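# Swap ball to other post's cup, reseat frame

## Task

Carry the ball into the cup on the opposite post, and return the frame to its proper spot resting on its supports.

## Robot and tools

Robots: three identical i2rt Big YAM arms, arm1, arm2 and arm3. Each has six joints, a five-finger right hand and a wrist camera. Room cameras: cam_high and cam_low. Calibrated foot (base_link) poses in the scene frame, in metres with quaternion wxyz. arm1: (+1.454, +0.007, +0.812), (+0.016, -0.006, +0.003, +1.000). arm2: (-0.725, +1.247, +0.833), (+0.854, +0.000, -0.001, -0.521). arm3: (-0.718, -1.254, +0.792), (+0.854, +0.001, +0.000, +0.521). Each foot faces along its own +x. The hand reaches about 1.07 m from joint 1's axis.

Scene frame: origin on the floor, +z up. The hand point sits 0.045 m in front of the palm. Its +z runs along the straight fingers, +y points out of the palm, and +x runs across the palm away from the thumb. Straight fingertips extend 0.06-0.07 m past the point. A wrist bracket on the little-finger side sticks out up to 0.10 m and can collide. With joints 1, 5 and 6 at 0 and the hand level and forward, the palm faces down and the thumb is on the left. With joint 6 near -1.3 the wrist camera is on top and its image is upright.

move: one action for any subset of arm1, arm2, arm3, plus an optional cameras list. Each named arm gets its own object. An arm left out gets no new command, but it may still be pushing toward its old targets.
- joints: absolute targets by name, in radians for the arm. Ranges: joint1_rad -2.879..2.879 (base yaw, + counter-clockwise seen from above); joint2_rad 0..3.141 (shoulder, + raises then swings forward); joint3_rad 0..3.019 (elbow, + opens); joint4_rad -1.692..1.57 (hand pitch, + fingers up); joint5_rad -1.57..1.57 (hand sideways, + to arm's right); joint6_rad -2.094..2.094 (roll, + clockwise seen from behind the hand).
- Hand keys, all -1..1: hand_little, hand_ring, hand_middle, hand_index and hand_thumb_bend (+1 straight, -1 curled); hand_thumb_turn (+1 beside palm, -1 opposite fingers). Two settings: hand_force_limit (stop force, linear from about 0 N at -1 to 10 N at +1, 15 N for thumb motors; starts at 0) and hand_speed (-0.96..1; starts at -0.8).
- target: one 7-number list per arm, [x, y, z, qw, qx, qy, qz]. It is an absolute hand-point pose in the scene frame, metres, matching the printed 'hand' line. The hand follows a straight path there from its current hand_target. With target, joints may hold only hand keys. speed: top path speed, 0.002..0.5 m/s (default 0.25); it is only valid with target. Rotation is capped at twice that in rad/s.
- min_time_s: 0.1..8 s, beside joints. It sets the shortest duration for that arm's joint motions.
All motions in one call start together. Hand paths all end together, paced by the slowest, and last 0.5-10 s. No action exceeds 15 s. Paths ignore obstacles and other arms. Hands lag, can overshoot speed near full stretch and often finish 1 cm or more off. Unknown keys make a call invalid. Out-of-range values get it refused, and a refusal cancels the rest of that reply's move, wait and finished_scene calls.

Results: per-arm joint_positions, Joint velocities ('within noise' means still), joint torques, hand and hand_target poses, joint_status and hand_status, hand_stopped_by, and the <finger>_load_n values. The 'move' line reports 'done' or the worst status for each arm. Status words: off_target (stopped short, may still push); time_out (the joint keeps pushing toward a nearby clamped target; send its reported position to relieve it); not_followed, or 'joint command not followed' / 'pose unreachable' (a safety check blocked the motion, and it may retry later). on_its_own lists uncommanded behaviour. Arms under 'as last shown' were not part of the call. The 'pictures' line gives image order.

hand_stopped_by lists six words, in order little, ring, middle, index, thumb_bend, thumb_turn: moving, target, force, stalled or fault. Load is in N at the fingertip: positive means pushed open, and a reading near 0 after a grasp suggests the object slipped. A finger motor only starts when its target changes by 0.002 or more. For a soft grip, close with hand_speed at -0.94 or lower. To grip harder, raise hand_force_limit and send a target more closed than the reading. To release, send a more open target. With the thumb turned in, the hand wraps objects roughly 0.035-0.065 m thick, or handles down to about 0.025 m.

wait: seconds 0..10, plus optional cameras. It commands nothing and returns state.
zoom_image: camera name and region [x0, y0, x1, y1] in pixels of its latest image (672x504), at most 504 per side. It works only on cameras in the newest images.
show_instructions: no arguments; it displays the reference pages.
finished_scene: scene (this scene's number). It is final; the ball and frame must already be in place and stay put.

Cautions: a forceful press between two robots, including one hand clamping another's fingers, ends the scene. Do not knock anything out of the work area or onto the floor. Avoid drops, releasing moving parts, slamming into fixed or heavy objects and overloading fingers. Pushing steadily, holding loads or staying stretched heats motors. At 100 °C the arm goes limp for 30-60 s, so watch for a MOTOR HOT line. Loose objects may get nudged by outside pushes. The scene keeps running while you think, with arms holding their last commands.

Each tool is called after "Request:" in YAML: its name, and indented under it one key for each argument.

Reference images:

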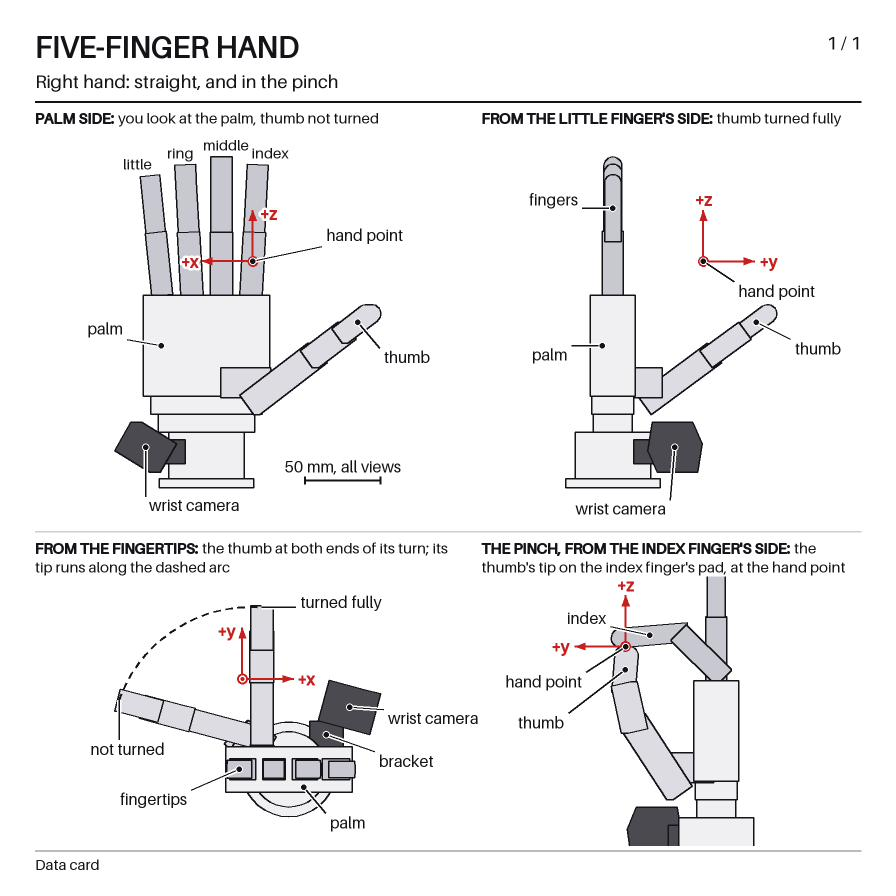

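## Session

Request:
move:
  cameras: ["all"]

Request:
zoom_image:
  camera: "cam_high"
  region: [200, 220, 440, 420]

Request:
zoom_image:
  camera: "cam_low"
  region: [200, 230, 440, 430]

Scene clock: 0.00 s.
Joint torques (N m): no reading
Heat: arm1: hottest joint3_rad 26 °C; arm2: hottest joint1_rad 22 °C; arm3: hottest joint2_rad 26 °C.
Joint velocities: within noise
arm1.joint_positions: joint1_rad=+0.078 joint2_rad=+0.576 joint3_rad=+1.362 joint4_rad=-1.311 joint5_rad=-0.261 joint6_rad=-1.236 hand_little=+1.000 hand_ring=+1.000 hand_middle=+1.000 hand_index=+1.000 hand_thumb_turn=+1.000 hand_thumb_bend=+1.000 hand_force_limit=+0.000 hand_speed=-0.800
arm1.joint_status: not commanded
arm1.hand_stopped_by: target,target,target,target,target,target
arm1.little_load_n: 0.0
arm1.ring_load_n: 0.0
arm1.middle_load_n: 0.0
arm1.index_load_n: 0.0
arm1.thumb_bend_load_n: 0.0
arm1.thumb_turn_load_n: 0.0
arm1.hand: x=+1.2252 y=-0.0047 z=+1.2937 quat_wxyz=(-0.459, +0.062, +0.862, -0.207) (m; scene frame)
arm1.hand_target: x=+1.2262 y=-0.0046 z=+1.3084 quat_wxyz=(-0.474, +0.059, +0.854, -0.208) (m; scene frame)
arm1.hand_status: not commanded
arm2.joint_positions: joint1_rad=+0.158 joint2_rad=+0.613 joint3_rad=+1.384 joint4_rad=-1.233 joint5_rad=+0.097 joint6_rad=-1.250 hand_little=+1.000 hand_ring=+1.000 hand_middle=+1.000 hand_index=+1.000 hand_thumb_turn=+1.000 hand_thumb_bend=+1.000 hand_force_limit=+0.000 hand_speed=-0.800
arm2.joint_status: not commanded
arm2.hand_stopped_by: target,target,target,target,target,target
arm2.little_load_n: 0.0
arm2.ring_load_n: 0.0
arm2.middle_load_n: 0.0
arm2.index_load_n: 0.0
arm2.thumb_bend_load_n: 0.0
arm2.thumb_turn_load_n: 0.0
arm2.hand: x=-0.6383 y=+1.0152 z=+1.3427 quat_wxyz=(+0.198, +0.671, -0.520, +0.490) (m; scene frame)
arm2.hand_target: x=-0.6394 y=+1.0166 z=+1.3550 quat_wxyz=(+0.202, +0.665, -0.517, +0.501) (m; scene frame)
arm2.hand_status: not commanded
arm3.joint_positions: joint1_rad=+0.311 joint2_rad=+0.642 joint3_rad=+1.411 joint4_rad=-1.173 joint5_rad=-0.172 joint6_rad=-1.269 hand_little=+1.000 hand_ring=+1.000 hand_middle=+1.000 hand_index=+1.000 hand_thumb_turn=+1.000 hand_thumb_bend=+1.000 hand_force_limit=+0.000 hand_speed=-0.800
arm3.joint_status: not commanded
arm3.hand_stopped_by: target,target,target,target,target,target
arm3.little_load_n: 0.0
arm3.ring_load_n: 0.0
arm3.middle_load_n: 0.0
arm3.index_load_n: 0.0
arm3.thumb_bend_load_n: 0.0
arm3.thumb_turn_load_n: 0.0
arm3.hand: x=-0.6593 y=-0.9940 z=+1.3182 quat_wxyz=(-0.462, +0.683, +0.476, +0.307) (m; scene frame)
arm3.hand_target: x=-0.6596 y=-0.9960 z=+1.3336 quat_wxyz=(-0.472, +0.674, +0.472, +0.316) (m; scene frame)
arm3.hand_status: not commanded
pictures: arm1_cam_wrist, arm2_cam_wrist, arm3_cam_wrist, cam_high, cam_low

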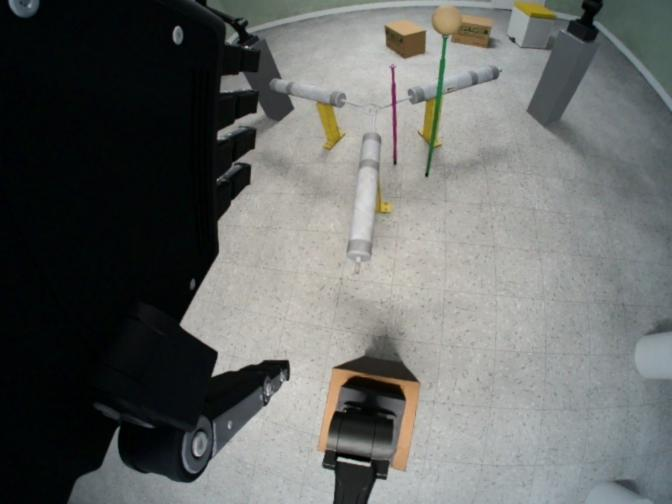

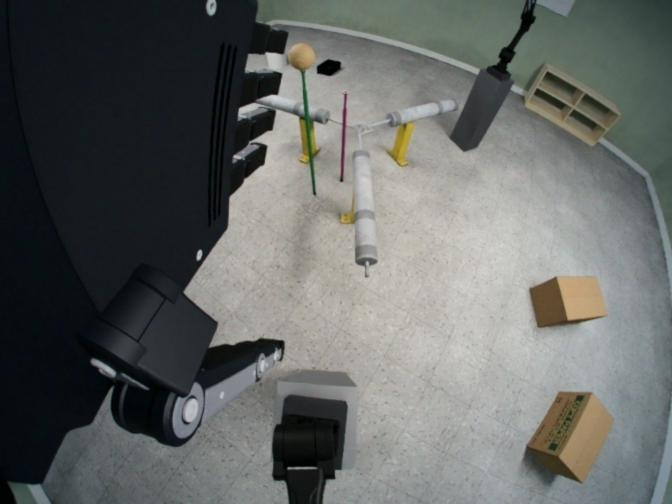

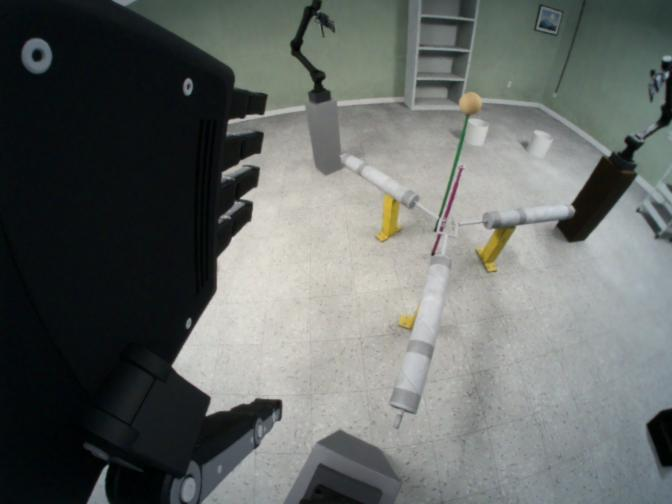

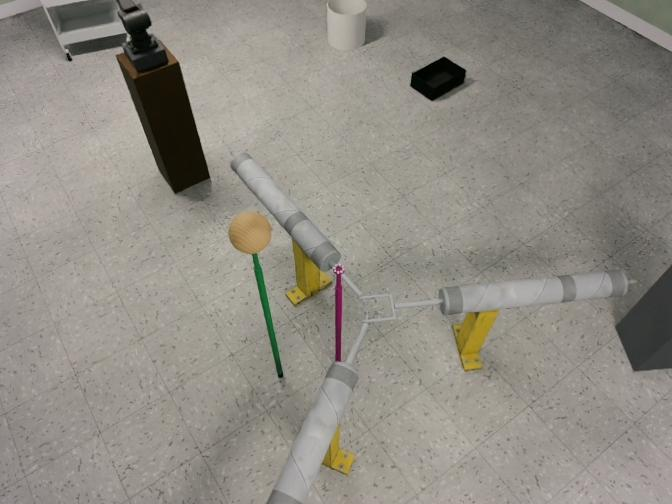

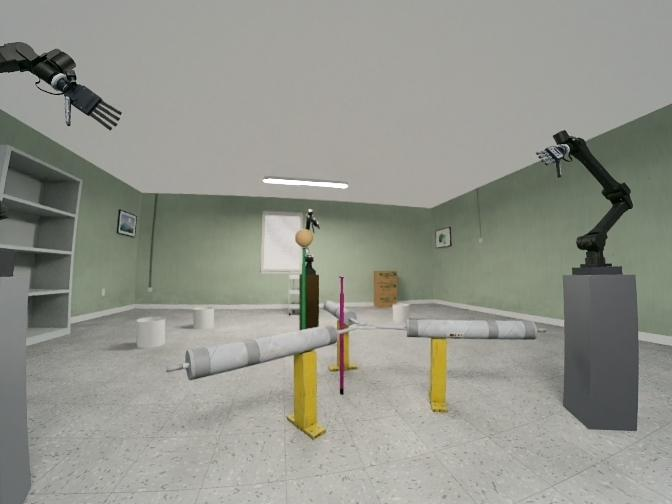

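Scaled by 2.100.

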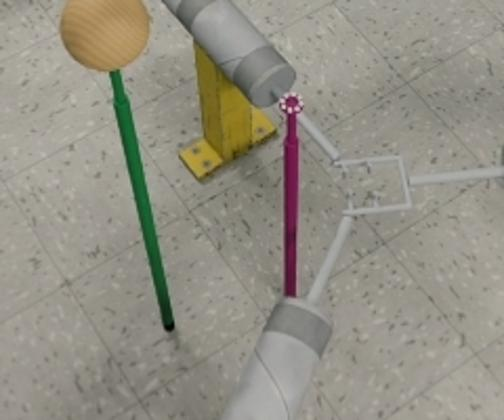

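Scaled by 2.100.

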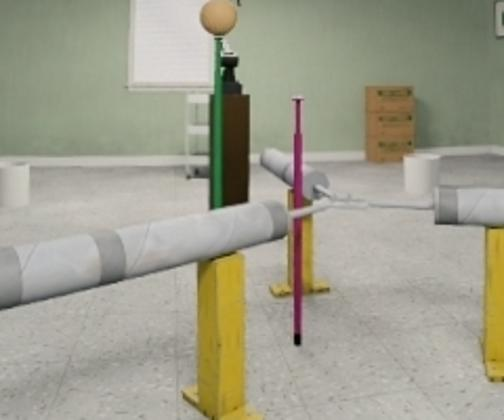

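Request:
move:
  arm1: {"joints":{"joint1_rad":0.26,"joint2_rad":1.80,"joint3_rad":1.281,"joint4_rad":-1.05,"joint5_rad":0.0,"joint6_rad":1.81,"hand_speed":-0.3,"hand_thumb_turn":-1.0},"min_time_s":4}
  arm2: {"joints":{"joint1_rad":-0.28,"joint2_rad":2.11,"joint3_rad":1.656,"joint4_rad":-1.12,"joint5_rad":0.0,"joint6_rad":1.25,"hand_speed":-0.3,"hand_thumb_turn":-1.0},"min_time_s":4}
  arm3: {"joints":{"joint1_rad":-0.45,"joint2_rad":0.95,"joint3_rad":0.578,"joint4_rad":-1.20,"joint5_rad":0.0,"joint6_rad":1.17,"hand_speed":-0.3,"hand_thumb_turn":-1.0},"min_time_s":4}
  cameras: ["all"]

Request:
zoom_image:
  camera: "cam_high"
  region: [330, 260, 450, 360]

Request:
zoom_image:
  camera: "cam_high"
  region: [200, 130, 360, 290]

Request:
zoom_image:
  camera: "cam_high"
  region: [420, 240, 672, 380]

Request:
zoom_image:
  camera: "cam_low"
  region: [300, 300, 420, 360]

Scene clock: 112.77 s.
Joint torques (N m): arm1=[0.97 -11.46 7.23 0.51 0.08 0.01] | arm2=[1.96 -21.77 10.36 1.37 -0.07 0.14] | arm3=[2.2 -1.73 7.27 -0.02 -0.03 0.15]
Heat: arm1: hottest joint3_rad 31 °C; arm2: hottest joint3_rad 27 °C; arm3: hottest joint3_rad 31 °C.
move: arm1 done; arm2 done; arm3 done
Joint velocities: within noise
arm1.joint_positions: joint1_rad=+0.251 joint2_rad=+1.806 joint3_rad=+1.278 joint4_rad=-1.059 joint5_rad=-0.002 joint6_rad=+1.802 hand_little=+1.000 hand_ring=+1.000 hand_middle=+1.000 hand_index=+1.000 hand_thumb_turn=-1.000 hand_thumb_bend=+1.000 hand_force_limit=+0.000 hand_speed=-0.300
arm1.joint_status: all done
arm1.hand_stopped_by: target,target,target,target,target,target
arm1.little_load_n: -0.5
arm1.ring_load_n: 0.0
arm1.middle_load_n: 0.0
arm1.index_load_n: 0.0
arm1.thumb_bend_load_n: 0.0
arm1.thumb_turn_load_n: 0.0
arm1.hand: x=+0.9324 y=-0.1615 z=+0.8285 quat_wxyz=(+0.003, +1.000, -0.006, +0.014) (m; scene frame)
arm1.hand_target: x=+0.9291 y=-0.1666 z=+0.8328 quat_wxyz=(+0.003, +1.000, -0.006, +0.005) (m; scene frame)
arm1.hand_status: not commanded
arm2.joint_positions: joint1_rad=-0.276 joint2_rad=+2.098 joint3_rad=+1.609 joint4_rad=-1.133 joint5_rad=+0.002 joint6_rad=+1.236 hand_little=+1.000 hand_ring=+1.000 hand_middle=+1.000 hand_index=+1.000 hand_thumb_turn=-1.000 hand_thumb_bend=+1.000 hand_force_limit=+0.000 hand_speed=-0.300
arm2.joint_status: all done
arm2.hand_stopped_by: target,target,target,target,target,target
arm2.little_load_n: 0.0
arm2.ring_load_n: 0.0
arm2.middle_load_n: 0.0
arm2.index_load_n: 0.0
arm2.thumb_bend_load_n: 0.0
arm2.thumb_turn_load_n: 0.0
arm2.hand: x=-0.5400 y=+0.6681 z=+0.8095 quat_wxyz=(+0.016, -0.495, -0.869, -0.019) (m; scene frame)
arm2.hand_target: x=-0.5377 y=+0.6442 z=+0.8186 quat_wxyz=(+0.000, -0.503, -0.864, -0.001) (m; scene frame)
arm2.hand_status: not commanded
arm3.joint_positions: joint1_rad=-0.443 joint2_rad=+0.943 joint3_rad=+0.576 joint4_rad=-1.194 joint5_rad=-0.002 joint6_rad=+1.160 hand_little=+1.000 hand_ring=+1.000 hand_middle=+1.000 hand_index=+1.000 hand_thumb_turn=-1.000 hand_thumb_bend=+1.000 hand_force_limit=+0.000 hand_speed=-0.300
arm3.joint_status: all done
arm3.hand_stopped_by: target,target,target,target,target,target
arm3.little_load_n: 0.0
arm3.ring_load_n: 0.0
arm3.middle_load_n: 0.0
arm3.index_load_n: 0.0
arm3.thumb_bend_load_n: 0.0
arm3.thumb_turn_load_n: 0.0
arm3.hand: x=-0.5860 y=-1.0685 z=+0.8634 quat_wxyz=(-0.005, +0.507, -0.862, -0.002) (m; scene frame)
arm3.hand_target: x=-0.5848 y=-1.0700 z=+0.8628 quat_wxyz=(+0.001, +0.500, -0.866, -0.001) (m; scene frame)
arm3.hand_status: not commanded
pictures: arm1_cam_wrist, arm2_cam_wrist, arm3_cam_wrist, cam_high, cam_low

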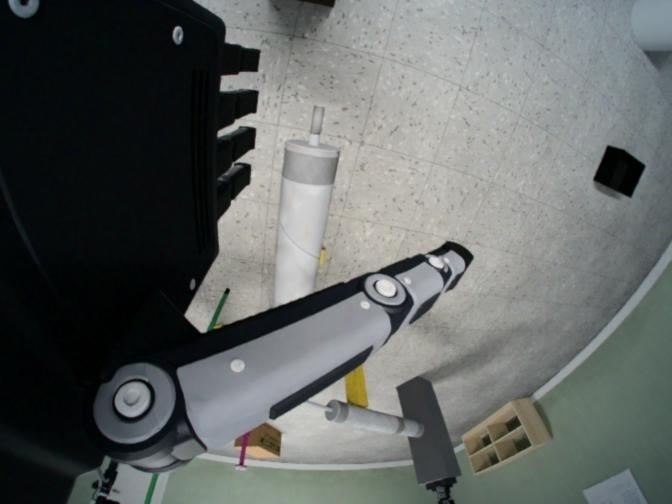

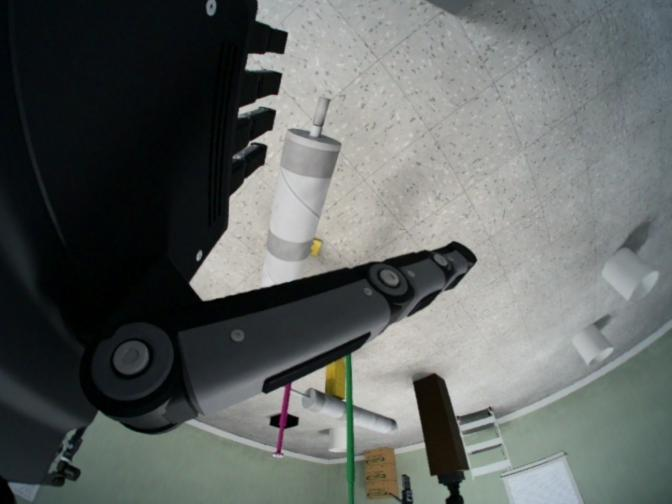

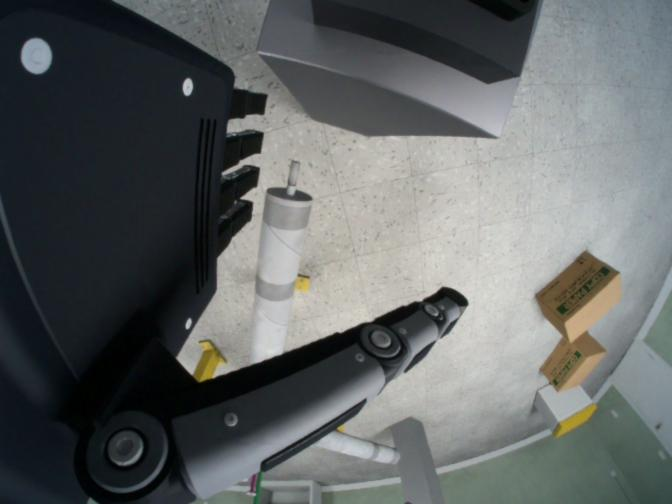

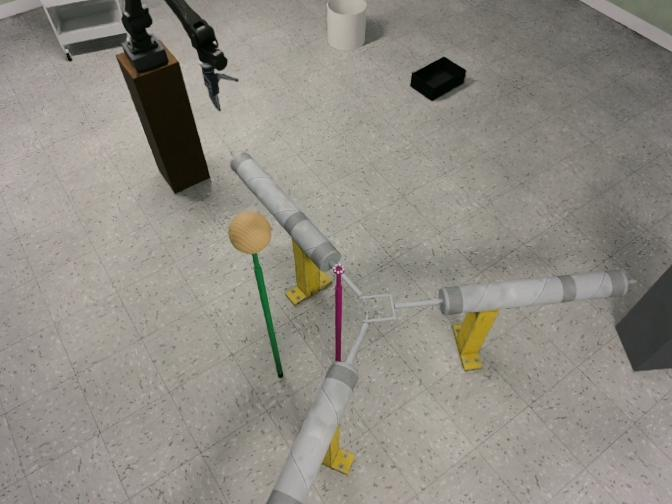

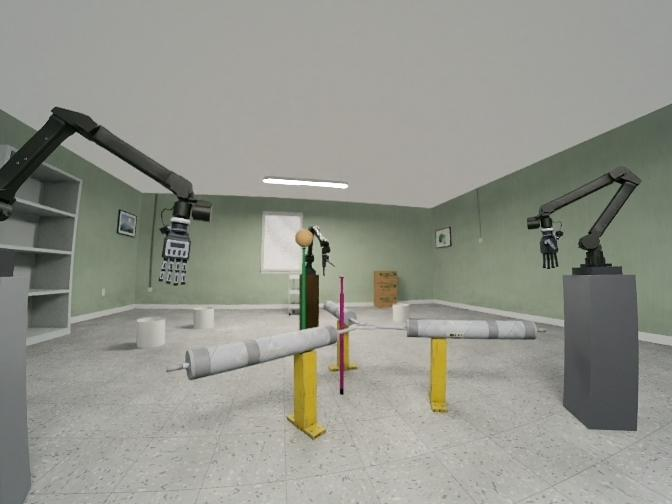

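Scaled by 4.200.

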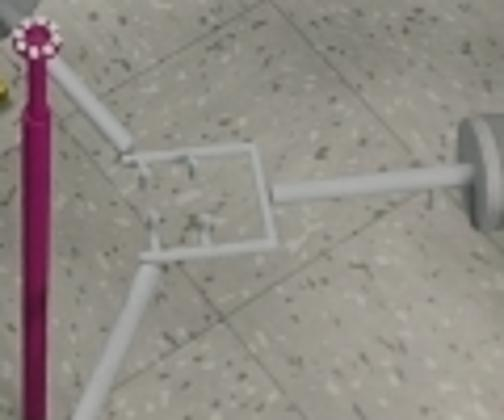

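Scaled by 3.150.

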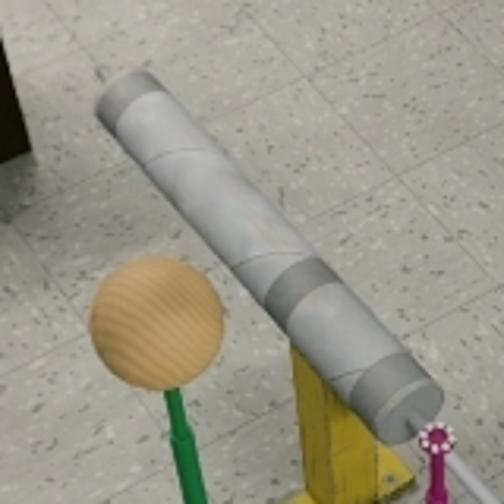

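Scaled by 2.000.

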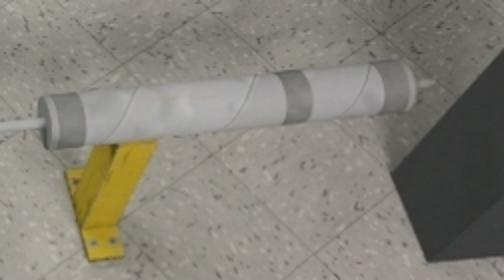

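Scaled by 4.200.

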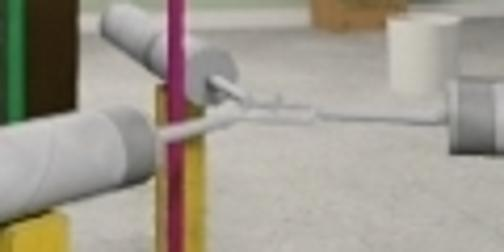

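Request:
move:
  arm1: {"target":[0.929,-0.142,0.63,0,0.9997,0.0244,0],"speed":0.25}
  arm2: {"target":[-0.548,0.650,0.63,0,0.4787,0.8780,0],"speed":0.25}
  arm3: {"target":[-0.500,-1.028,0.63,0,-0.5210,0.8536,0],"speed":0.25}
  cameras: ["arm1_cam_wrist","arm2_cam_wrist","arm3_cam_wrist","cam_high"]

Scene clock: 179.73 s.
Joint torques (N m): arm1=[-0.09 -12.1 4.89 0.65 0.04 -0.07] | arm2=[1.55 -22.42 6.91 1.44 0.06 -0.15] | arm3=[2.55 -8.06 3.45 0.58 -0.15 -0.01]
Heat: arm1: hottest joint3_rad 30 °C; arm2: hottest joint3_rad 27 °C; arm3: hottest joint3_rad 30 °C.
move: arm1 off_target; arm2 off_target; arm3 off_target
Joint velocities: within noise
arm1.joint_positions: joint1_rad=+0.214 joint2_rad=+2.167 joint3_rad=+1.181 joint4_rad=-0.597 joint5_rad=+0.007 joint6_rad=+1.705 hand_little=+1.000 hand_ring=+1.000 hand_middle=+1.000 hand_index=+1.000 hand_thumb_turn=-1.000 hand_thumb_bend=+1.000 hand_force_limit=+0.000 hand_speed=-0.300
arm1.joint_status: not commanded
arm1.hand_stopped_by: target,target,target,target,target,target
arm1.little_load_n: 0.0
arm1.ring_load_n: 0.0
arm1.middle_load_n: 0.0
arm1.index_load_n: 0.0
arm1.thumb_bend_load_n: 0.0
arm1.thumb_turn_load_n: 0.0
arm1.hand: x=+0.9380 y=-0.1444 z=+0.6246 quat_wxyz=(-0.001, +1.000, +0.024, +0.011) (m; scene frame)
arm1.hand_target: x=+0.9290 y=-0.1420 z=+0.6301 quat_wxyz=(+0.000, +1.000, +0.024, +0.000) (m; scene frame)
arm1.hand_status: off_target (0.011 m and 1.3 deg from the pose sent, 0.200 m and 3.9 deg at the start)
arm2.joint_positions: joint1_rad=-0.286 joint2_rad=+2.377 joint3_rad=+1.580 joint4_rad=-0.789 joint5_rad=+0.002 joint6_rad=+1.192 hand_little=+1.000 hand_ring=+1.000 hand_middle=+1.000 hand_index=+1.000 hand_thumb_turn=-1.000 hand_thumb_bend=+1.000 hand_force_limit=+0.000 hand_speed=-0.300
arm2.joint_status: not commanded
arm2.hand_stopped_by: target,target,target,target,target,target
arm2.little_load_n: 0.0
arm2.ring_load_n: 0.0
arm2.middle_load_n: 0.0
arm2.index_load_n: 0.0
arm2.thumb_bend_load_n: 0.0
arm2.thumb_turn_load_n: 0.0
arm2.hand: x=-0.5436 y=+0.6585 z=+0.6358 quat_wxyz=(+0.004, -0.480, -0.877, -0.005) (m; scene frame)
arm2.hand_target: x=-0.5480 y=+0.6502 z=+0.6302 quat_wxyz=(+0.000, -0.479, -0.878, +0.000) (m; scene frame)
arm2.hand_status: off_target (0.011 m and 0.8 deg from the pose sent, 0.181 m and 3.6 deg at the start)
arm3.joint_positions: joint1_rad=-0.506 joint2_rad=+1.861 joint3_rad=+0.575 joint4_rad=-0.303 joint5_rad=+0.004 joint6_rad=+1.073 hand_little=+1.000 hand_ring=+1.000 hand_middle=+1.000 hand_index=+1.000 hand_thumb_turn=-1.000 hand_thumb_bend=+1.000 hand_force_limit=+0.000 hand_speed=-0.300
arm3.joint_status: not commanded
arm3.hand_stopped_by: target,target,target,target,target,target
arm3.little_load_n: 0.0
arm3.ring_load_n: 0.0
arm3.middle_load_n: 0.0
arm3.index_load_n: 0.0
arm3.thumb_bend_load_n: 0.0
arm3.thumb_turn_load_n: 0.0
arm3.hand: x=-0.5094 y=-1.0343 z=+0.6306 quat_wxyz=(+0.010, +0.517, -0.856, +0.002) (m; scene frame)
arm3.hand_target: x=-0.5000 y=-1.0281 z=+0.6302 quat_wxyz=(+0.000, +0.521, -0.854, +0.000) (m; scene frame)
arm3.hand_status: off_target (0.011 m and 1.2 deg from the pose sent, 0.252 m and 1.9 deg at the start)
pictures: arm1_cam_wrist, arm2_cam_wrist, arm3_cam_wrist, cam_high

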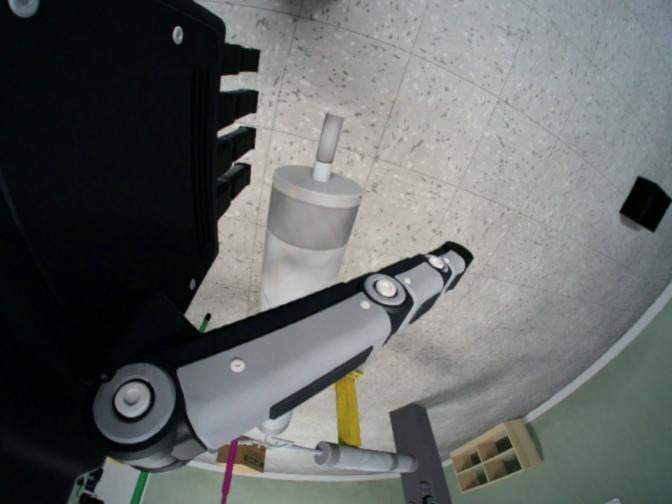

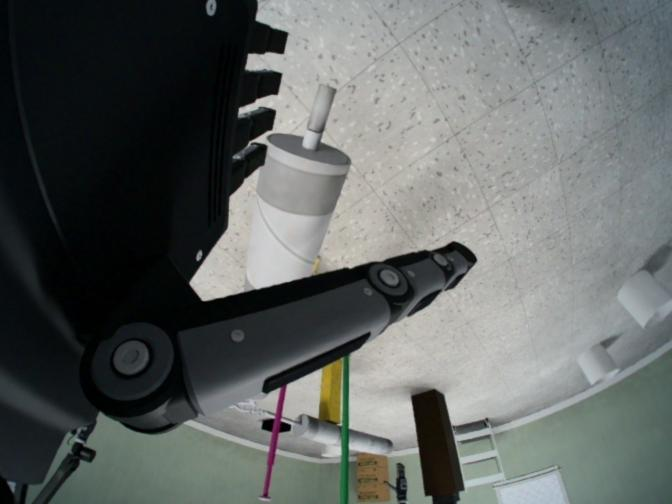

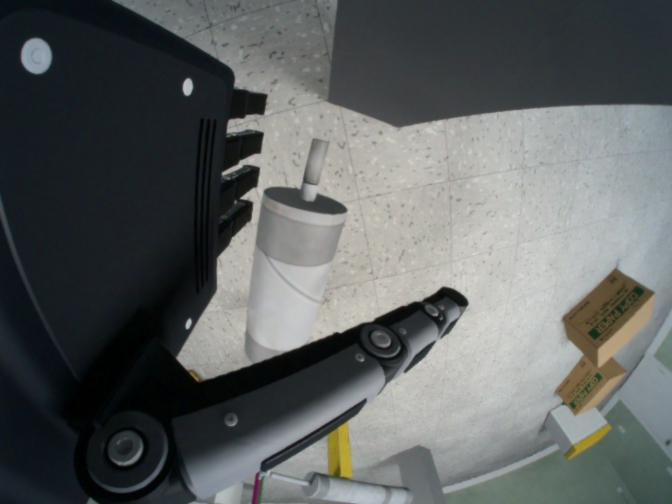

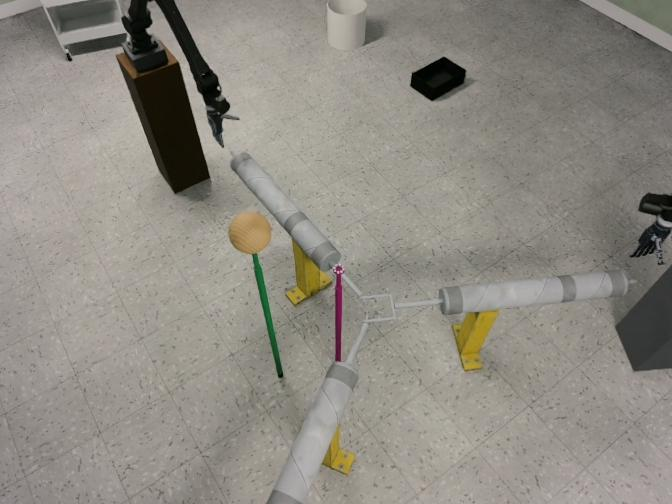

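Request:
move:
  arm1: {"target":[0.926,-0.143,0.505,0,0.9997,0.0244,0],"speed":0.15}
  arm2: {"target":[-0.557,0.655,0.500,0,0.4787,0.8780,0],"speed":0.15}
  arm3: {"target":[-0.497,-1.033,0.500,0,-0.5210,0.8536,0],"speed":0.15}
  cameras: ["arm1_cam_wrist","arm2_cam_wrist","arm3_cam_wrist"]

Scene clock: 206.33 s.
Joint torques (N m): arm1=[0.38 -12.98 4.83 0.62 0.07 -0.1] | arm2=[1.61 -22.36 6.87 1.39 0.06 -0.15] | arm3=[2.26 -10.11 0.25 0.83 -0.16 -0.03]
Heat: arm1: hottest joint3_rad 30 °C; arm2: hottest joint3_rad 27 °C; arm3: hottest joint3_rad 28 °C.
move: arm1 off_target; arm2 off_target; arm3 done
Joint velocities: within noise
arm1.joint_positions: joint1_rad=+0.214 joint2_rad=+2.456 joint3_rad=+1.264 joint4_rad=-0.403 joint5_rad=+0.007 joint6_rad=+1.703 hand_little=+1.000 hand_ring=+1.000 hand_middle=+1.000 hand_index=+1.000 hand_thumb_turn=-1.000 hand_thumb_bend=+1.000 hand_force_limit=+0.000 hand_speed=-0.300
arm1.joint_status: not commanded
arm1.hand_stopped_by: target,target,target,target,target,target
arm1.little_load_n: 0.0
arm1.ring_load_n: 0.0
arm1.middle_load_n: 0.0
arm1.index_load_n: 0.0
arm1.thumb_bend_load_n: 0.0
arm1.thumb_turn_load_n: 0.0
arm1.hand: x=+0.9455 y=-0.1441 z=+0.5000 quat_wxyz=(-0.002, +1.000, +0.025, +0.018) (m; scene frame)
arm1.hand_target: x=+0.9264 y=-0.1428 z=+0.5054 quat_wxyz=(+0.000, +1.000, +0.024, +0.000) (m; scene frame)
arm1.hand_status: off_target (0.020 m and 2.0 deg from the pose sent, 0.120 m and 1.3 deg at the start)
arm2.joint_positions: joint1_rad=-0.300 joint2_rad=+2.628 joint3_rad=+1.656 joint4_rad=-0.621 joint5_rad=+0.002 joint6_rad=+1.178 hand_little=+1.000 hand_ring=+1.000 hand_middle=+1.000 hand_index=+1.000 hand_thumb_turn=-1.000 hand_thumb_bend=+1.000 hand_force_limit=+0.000 hand_speed=-0.300
arm2.joint_status: not commanded
arm2.hand_stopped_by: target,target,target,target,target,target
arm2.little_load_n: 0.0
arm2.ring_load_n: 0.0
arm2.middle_load_n: 0.0
arm2.index_load_n: 0.0
arm2.thumb_bend_load_n: 0.0
arm2.thumb_turn_load_n: 0.0
arm2.hand: x=-0.5535 y=+0.6673 z=+0.5073 quat_wxyz=(+0.006, -0.481, -0.877, -0.008) (m; scene frame)
arm2.hand_target: x=-0.5570 y=+0.6554 z=+0.5005 quat_wxyz=(+0.000, -0.479, -0.878, +0.000) (m; scene frame)
arm2.hand_status: off_target (0.015 m and 1.2 deg from the pose sent, 0.136 m and 0.8 deg at the start)
arm3.joint_positions: joint1_rad=-0.520 joint2_rad=+2.326 joint3_rad=+0.691 joint4_rad=+0.046 joint5_rad=+0.004 joint6_rad=+1.053 hand_little=+1.000 hand_ring=+1.000 hand_middle=+1.000 hand_index=+1.000 hand_thumb_turn=-1.000 hand_thumb_bend=+1.000 hand_force_limit=+0.000 hand_speed=-0.300
arm3.joint_status: not commanded
arm3.hand_stopped_by: target,target,target,target,target,target
arm3.little_load_n: 0.0
arm3.ring_load_n: 0.0
arm3.middle_load_n: 0.0
arm3.index_load_n: -0.5
arm3.thumb_bend_load_n: 0.0
arm3.thumb_turn_load_n: 0.0
arm3.hand: x=-0.5044 y=-1.0357 z=+0.5019 quat_wxyz=(+0.009, +0.520, -0.854, +0.001) (m; scene frame)
arm3.hand_target: x=-0.4971 y=-1.0331 z=+0.5001 quat_wxyz=(+0.000, +0.521, -0.854, +0.000) (m; scene frame)
arm3.hand_status: done (0.008 m and 1.1 deg from the pose sent, 0.131 m and 1.2 deg at the start)
pictures: arm1_cam_wrist, arm2_cam_wrist, arm3_cam_wrist

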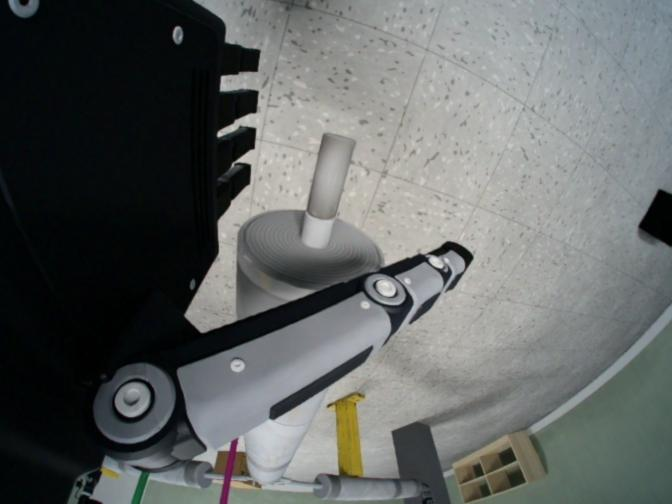

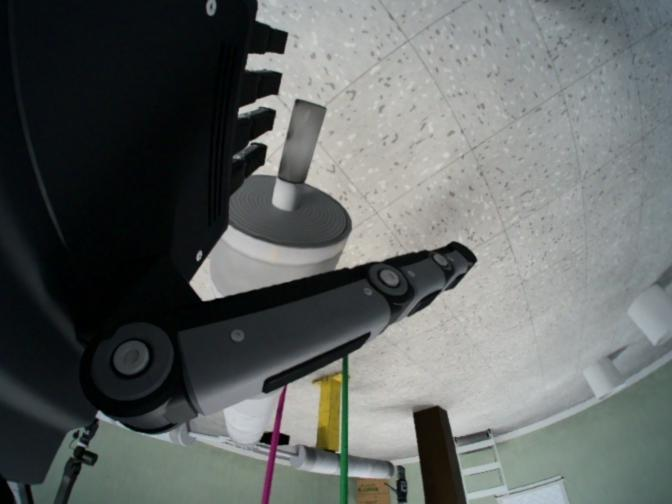

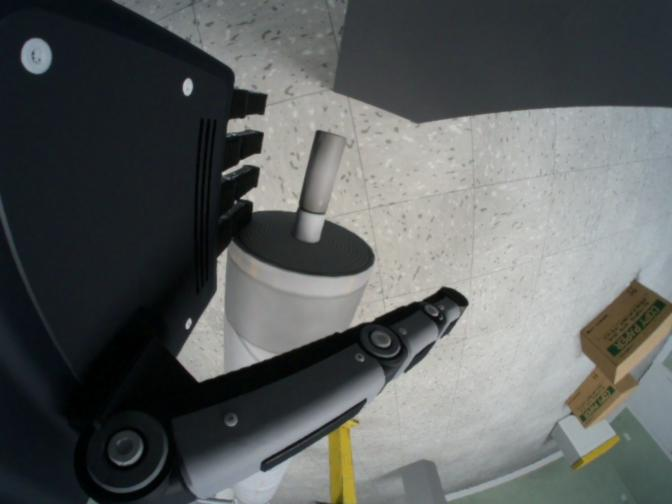

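Request:
move:
  arm1: {"target":[0.913,-0.146,0.457,0,0.9997,0.0244,0],"speed":0.12}
  arm2: {"target":[-0.5655,0.650,0.443,0,0.4787,0.8780,0],"speed":0.12}
  arm3: {"target":[-0.5034,-1.0366,0.448,0,-0.5210,0.8536,0],"speed":0.12}
  cameras: ["arm1_cam_wrist","arm2_cam_wrist","arm3_cam_wrist","cam_low"]

Request:
zoom_image:
  camera: "cam_low"
  region: [480, 270, 600, 370]

Scene clock: 265.10 s.
Joint torques (N m): arm1=[-0.32 -13.68 4.52 0.57 0.02 -0.07] | arm2=[1.67 -23.06 6.52 1.22 0.06 -0.14] | arm3=[3.08 -8.35 -0.02 0.81 -0.25 -0.02]
Heat: arm1: hottest joint3_rad 29 °C; arm2: hottest joint2_rad 27 °C; arm3: hottest joint2_rad 26 °C.
move: arm1 off_target; arm2 off_target; arm3 done
Joint velocities: within noise
arm1.joint_positions: joint1_rad=+0.214 joint2_rad=+2.585 joint3_rad=+1.373 joint4_rad=-0.381 joint5_rad=+0.007 joint6_rad=+1.703 hand_little=+1.000 hand_ring=+1.000 hand_middle=+1.000 hand_index=+1.000 hand_thumb_turn=-1.000 hand_thumb_bend=+1.000 hand_force_limit=+0.000 hand_speed=-0.300
arm1.joint_status: not commanded
arm1.hand_stopped_by: target,target,target,target,target,target
arm1.little_load_n: 0.0
arm1.ring_load_n: 0.0
arm1.middle_load_n: 0.0
arm1.index_load_n: 0.0
arm1.thumb_bend_load_n: 0.0
arm1.thumb_turn_load_n: 0.0
arm1.hand: x=+0.9315 y=-0.1471 z=+0.4522 quat_wxyz=(-0.002, +1.000, +0.025, +0.017) (m; scene frame)
arm1.hand_target: x=+0.9135 y=-0.1458 z=+0.4573 quat_wxyz=(+0.000, +1.000, +0.024, +0.000) (m; scene frame)
arm1.hand_status: off_target (0.019 m and 1.9 deg from the pose sent, 0.054 m and 2.0 deg at the start)
arm2.joint_positions: joint1_rad=-0.317 joint2_rad=+2.768 joint3_rad=+1.767 joint4_rad=-0.588 joint5_rad=+0.002 joint6_rad=+1.163 hand_little=+1.000 hand_ring=+1.000 hand_middle=+1.000 hand_index=+1.000 hand_thumb_turn=-1.000 hand_thumb_bend=+1.000 hand_force_limit=+0.000 hand_speed=-0.300
arm2.joint_status: not commanded
arm2.hand_stopped_by: target,target,target,target,target,target
arm2.little_load_n: -0.5
arm2.ring_load_n: 0.0
arm2.middle_load_n: 0.0
arm2.index_load_n: 0.0
arm2.thumb_bend_load_n: 0.0
arm2.thumb_turn_load_n: 0.0
arm2.hand: x=-0.5624 y=+0.6602 z=+0.4488 quat_wxyz=(+0.005, -0.481, -0.877, -0.007) (m; scene frame)
arm2.hand_target: x=-0.5657 y=+0.6502 z=+0.4434 quat_wxyz=(+0.000, -0.479, -0.878, +0.000) (m; scene frame)
arm2.hand_status: off_target (0.012 m and 1.1 deg from the pose sent, 0.068 m and 1.2 deg at the start)
arm3.joint_positions: joint1_rad=-0.528 joint2_rad=+2.473 joint3_rad=+0.747 joint4_rad=+0.158 joint5_rad=+0.006 joint6_rad=+1.054 hand_little=+1.000 hand_ring=+1.000 hand_middle=+1.000 hand_index=+1.000 hand_thumb_turn=-1.000 hand_thumb_bend=+1.000 hand_force_limit=+0.000 hand_speed=-0.300
arm3.joint_status: not commanded
arm3.hand_stopped_by: target,target,target,target,target,target
arm3.little_load_n: 0.0
arm3.ring_load_n: 0.0
arm3.middle_load_n: 0.0
arm3.index_load_n: -0.5
arm3.thumb_bend_load_n: 0.0
arm3.thumb_turn_load_n: 0.0
arm3.hand: x=-0.5008 y=-1.0369 z=+0.4576 quat_wxyz=(-0.002, +0.516, -0.857, +0.002) (m; scene frame)
arm3.hand_target: x=-0.5035 y=-1.0367 z=+0.4483 quat_wxyz=(+0.000, +0.521, -0.854, +0.000) (m; scene frame)
arm3.hand_status: done (0.010 m and 0.7 deg from the pose sent, 0.054 m and 1.1 deg at the start)
pictures: arm1_cam_wrist, arm2_cam_wrist, arm3_cam_wrist, cam_low

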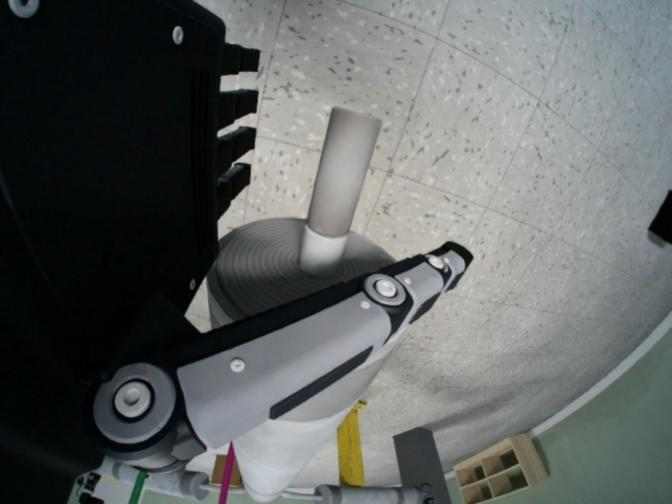

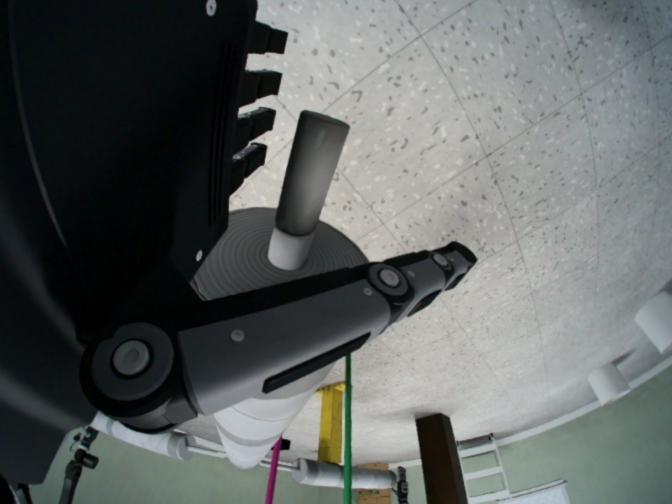

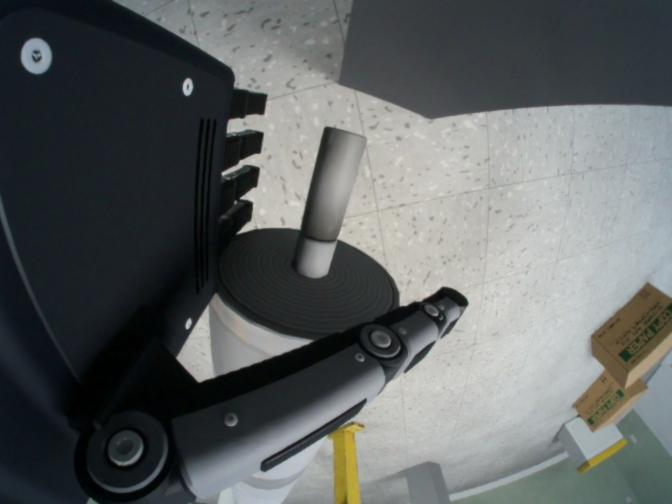

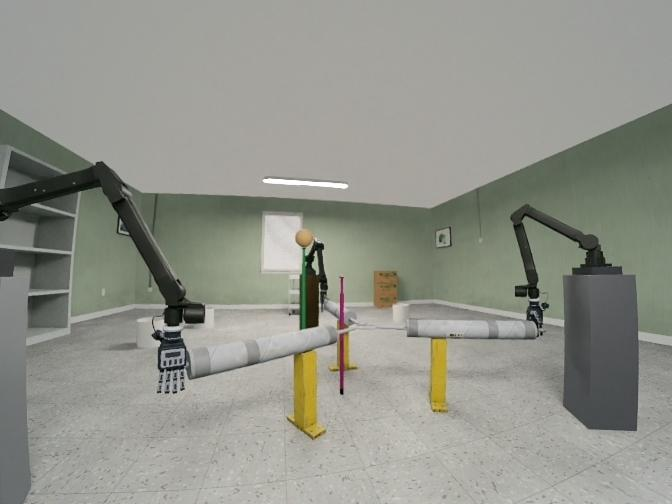

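Scaled by 4.200.

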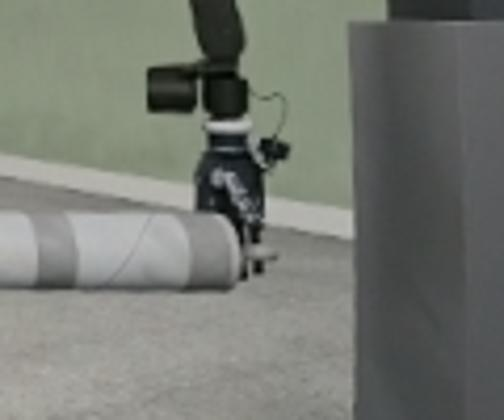

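Request:
move:
  arm1: {"target":[0.914,-0.158,0.444,0,0.9997,0.0244,0],"speed":0.1,"joints":{"hand_index":0.3,"hand_middle":0.3,"hand_ring":0.3}}
  arm2: {"target":[-0.565,0.650,0.434,0,0.4787,0.8780,0],"speed":0.1,"joints":{"hand_index":0.3,"hand_middle":0.3,"hand_ring":0.3}}
  arm3: {"target":[-0.512,-1.032,0.430,0,-0.5210,0.8536,0],"speed":0.1,"joints":{"hand_index":0.3,"hand_middle":0.3,"hand_ring":0.3}}
  cameras: ["arm1_cam_wrist","arm2_cam_wrist","arm3_cam_wrist","cam_low"]

Request:
zoom_image:
  camera: "cam_low"
  region: [140, 300, 260, 420]

Request:
zoom_image:
  camera: "cam_low"
  region: [500, 290, 580, 360]

Scene clock: 336.77 s.
Joint torques (N m): arm1=[1.08 -13.04 4.63 0.53 0.02 0.03] | arm2=[1.79 -22.48 6.75 1.42 0.05 -0.13] | arm3=[3.84 -9.76 -1.24 0.49 -0.32 0.1]
Heat: arm1: hottest joint3_rad 28 °C; arm2: hottest joint2_rad 27 °C; arm3: hottest joint2_rad 27 °C.
move: arm1 off_target; arm2 off_target; arm3 done
Joint velocities: within noise
arm1.joint_positions: joint1_rad=+0.219 joint2_rad=+2.614 joint3_rad=+1.395 joint4_rad=-0.373 joint5_rad=+0.008 joint6_rad=+1.710 hand_little=+1.000 hand_ring=+0.300 hand_middle=+0.300 hand_index=+0.300 hand_thumb_turn=-1.000 hand_thumb_bend=+1.000 hand_force_limit=+0.000 hand_speed=-0.300
arm1.joint_status: all done
arm1.hand_stopped_by: target,target,target,target,target,target
arm1.little_load_n: 0.0
arm1.ring_load_n: 0.0
arm1.middle_load_n: 0.5
arm1.index_load_n: 0.0
arm1.thumb_bend_load_n: 0.0
arm1.thumb_turn_load_n: 0.0
arm1.hand: x=+0.9304 y=-0.1499 z=+0.4407 quat_wxyz=(-0.002, +1.000, +0.024, +0.016) (m; scene frame)
arm1.hand_target: x=+0.9143 y=-0.1579 z=+0.4446 quat_wxyz=(+0.000, +1.000, +0.024, +0.000) (m; scene frame)
arm1.hand_status: off_target (0.019 m and 1.9 deg from the pose sent, 0.022 m and 1.9 deg at the start)
arm2.joint_positions: joint1_rad=-0.317 joint2_rad=+2.782 joint3_rad=+1.780 joint4_rad=-0.588 joint5_rad=+0.002 joint6_rad=+1.163 hand_little=+1.000 hand_ring=+0.300 hand_middle=+0.300 hand_index=+0.300 hand_thumb_turn=-1.000 hand_thumb_bend=+1.000 hand_force_limit=+0.000 hand_speed=-0.300
arm2.joint_status: all done
arm2.hand_stopped_by: target,target,target,target,target,target
arm2.little_load_n: 0.0
arm2.ring_load_n: 0.0
arm2.middle_load_n: 0.0
arm2.index_load_n: 0.0
arm2.thumb_bend_load_n: 0.0
arm2.thumb_turn_load_n: 0.0
arm2.hand: x=-0.5623 y=+0.6593 z=+0.4436 quat_wxyz=(+0.005, -0.481, -0.877, -0.007) (m; scene frame)
arm2.hand_target: x=-0.5652 y=+0.6505 z=+0.4344 quat_wxyz=(+0.000, -0.479, -0.878, +0.000) (m; scene frame)
arm2.hand_status: off_target (0.014 m and 1.1 deg from the pose sent, 0.018 m and 1.1 deg at the start)
arm3.joint_positions: joint1_rad=-0.510 joint2_rad=+2.548 joint3_rad=+0.783 joint4_rad=+0.204 joint5_rad=+0.008 joint6_rad=+1.068 hand_little=+1.000 hand_ring=+0.300 hand_middle=+0.300 hand_index=+0.300 hand_thumb_turn=-1.000 hand_thumb_bend=+1.000 hand_force_limit=+0.000 hand_speed=-0.300
arm3.joint_status: all done
arm3.hand_stopped_by: target,target,target,target,target,target
arm3.little_load_n: 0.0
arm3.ring_load_n: 0.0
arm3.middle_load_n: 0.0
arm3.index_load_n: -0.5
arm3.thumb_bend_load_n: -0.5
arm3.thumb_turn_load_n: 0.0
arm3.hand: x=-0.5041 y=-1.0331 z=+0.4342 quat_wxyz=(-0.005, +0.518, -0.856, +0.003) (m; scene frame)
arm3.hand_target: x=-0.5120 y=-1.0322 z=+0.4302 quat_wxyz=(+0.000, +0.521, -0.854, +0.000) (m; scene frame)
arm3.hand_status: done (0.009 m and 0.8 deg from the pose sent, 0.030 m and 0.8 deg at the start)
pictures: arm1_cam_wrist, arm2_cam_wrist, arm3_cam_wrist, cam_low

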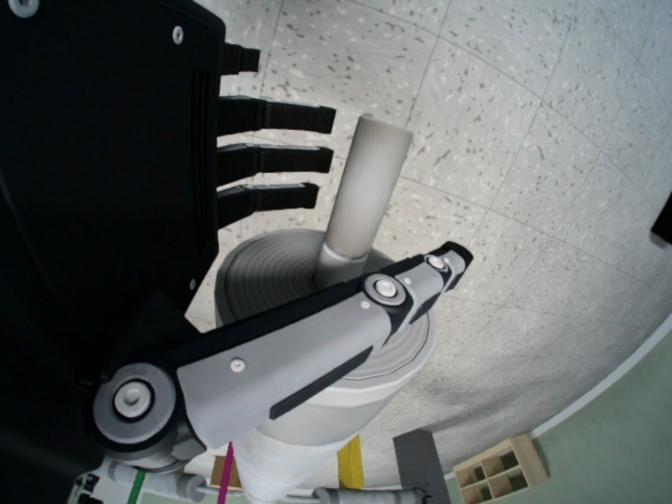

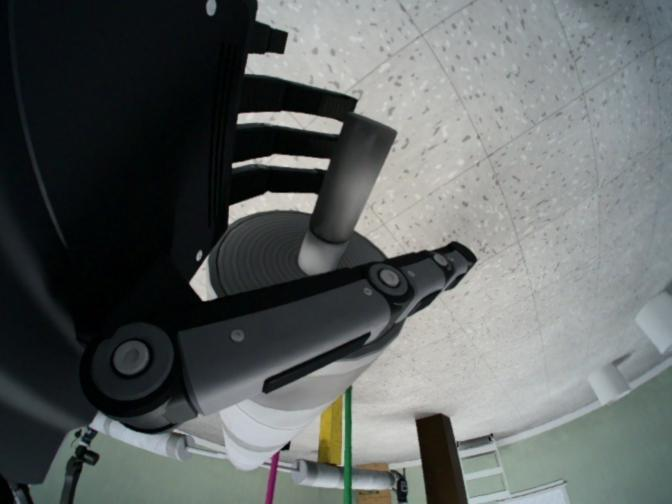

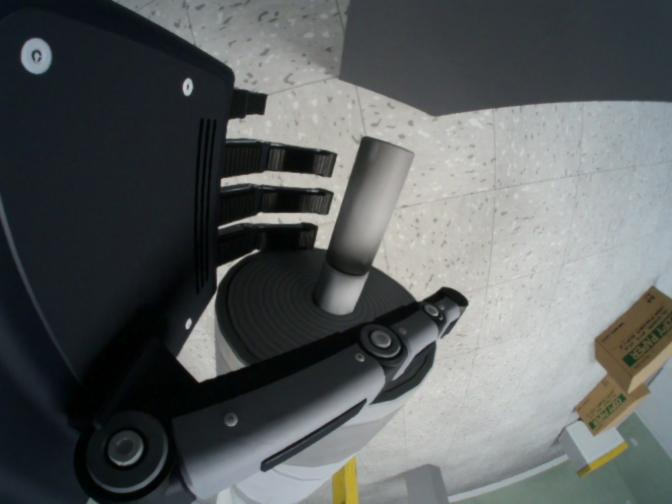

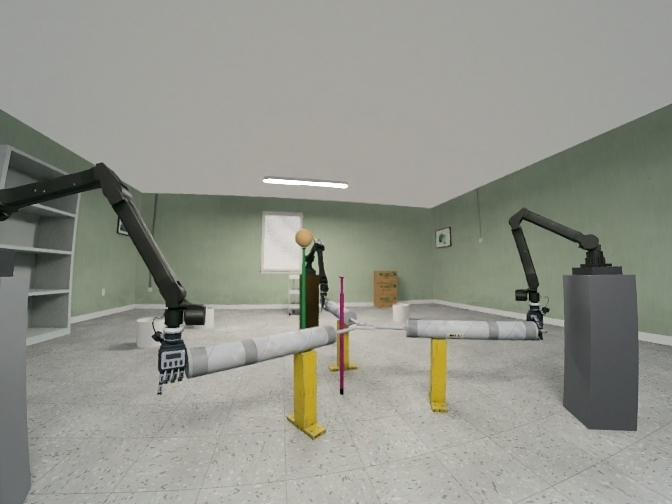

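Scaled by 4.200.

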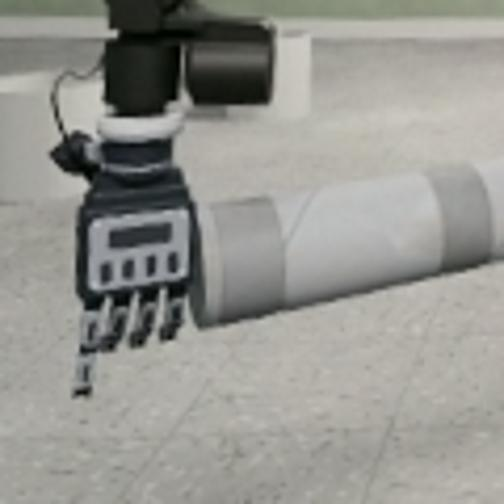

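Scaled by 6.300.

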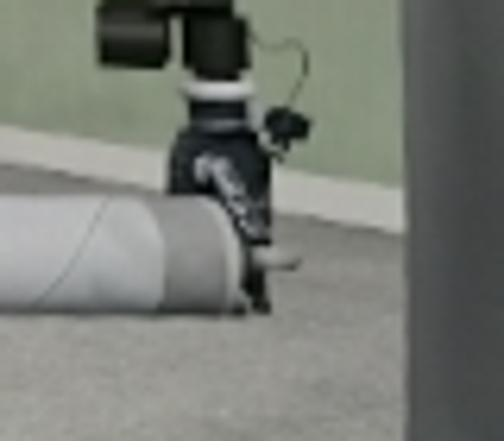

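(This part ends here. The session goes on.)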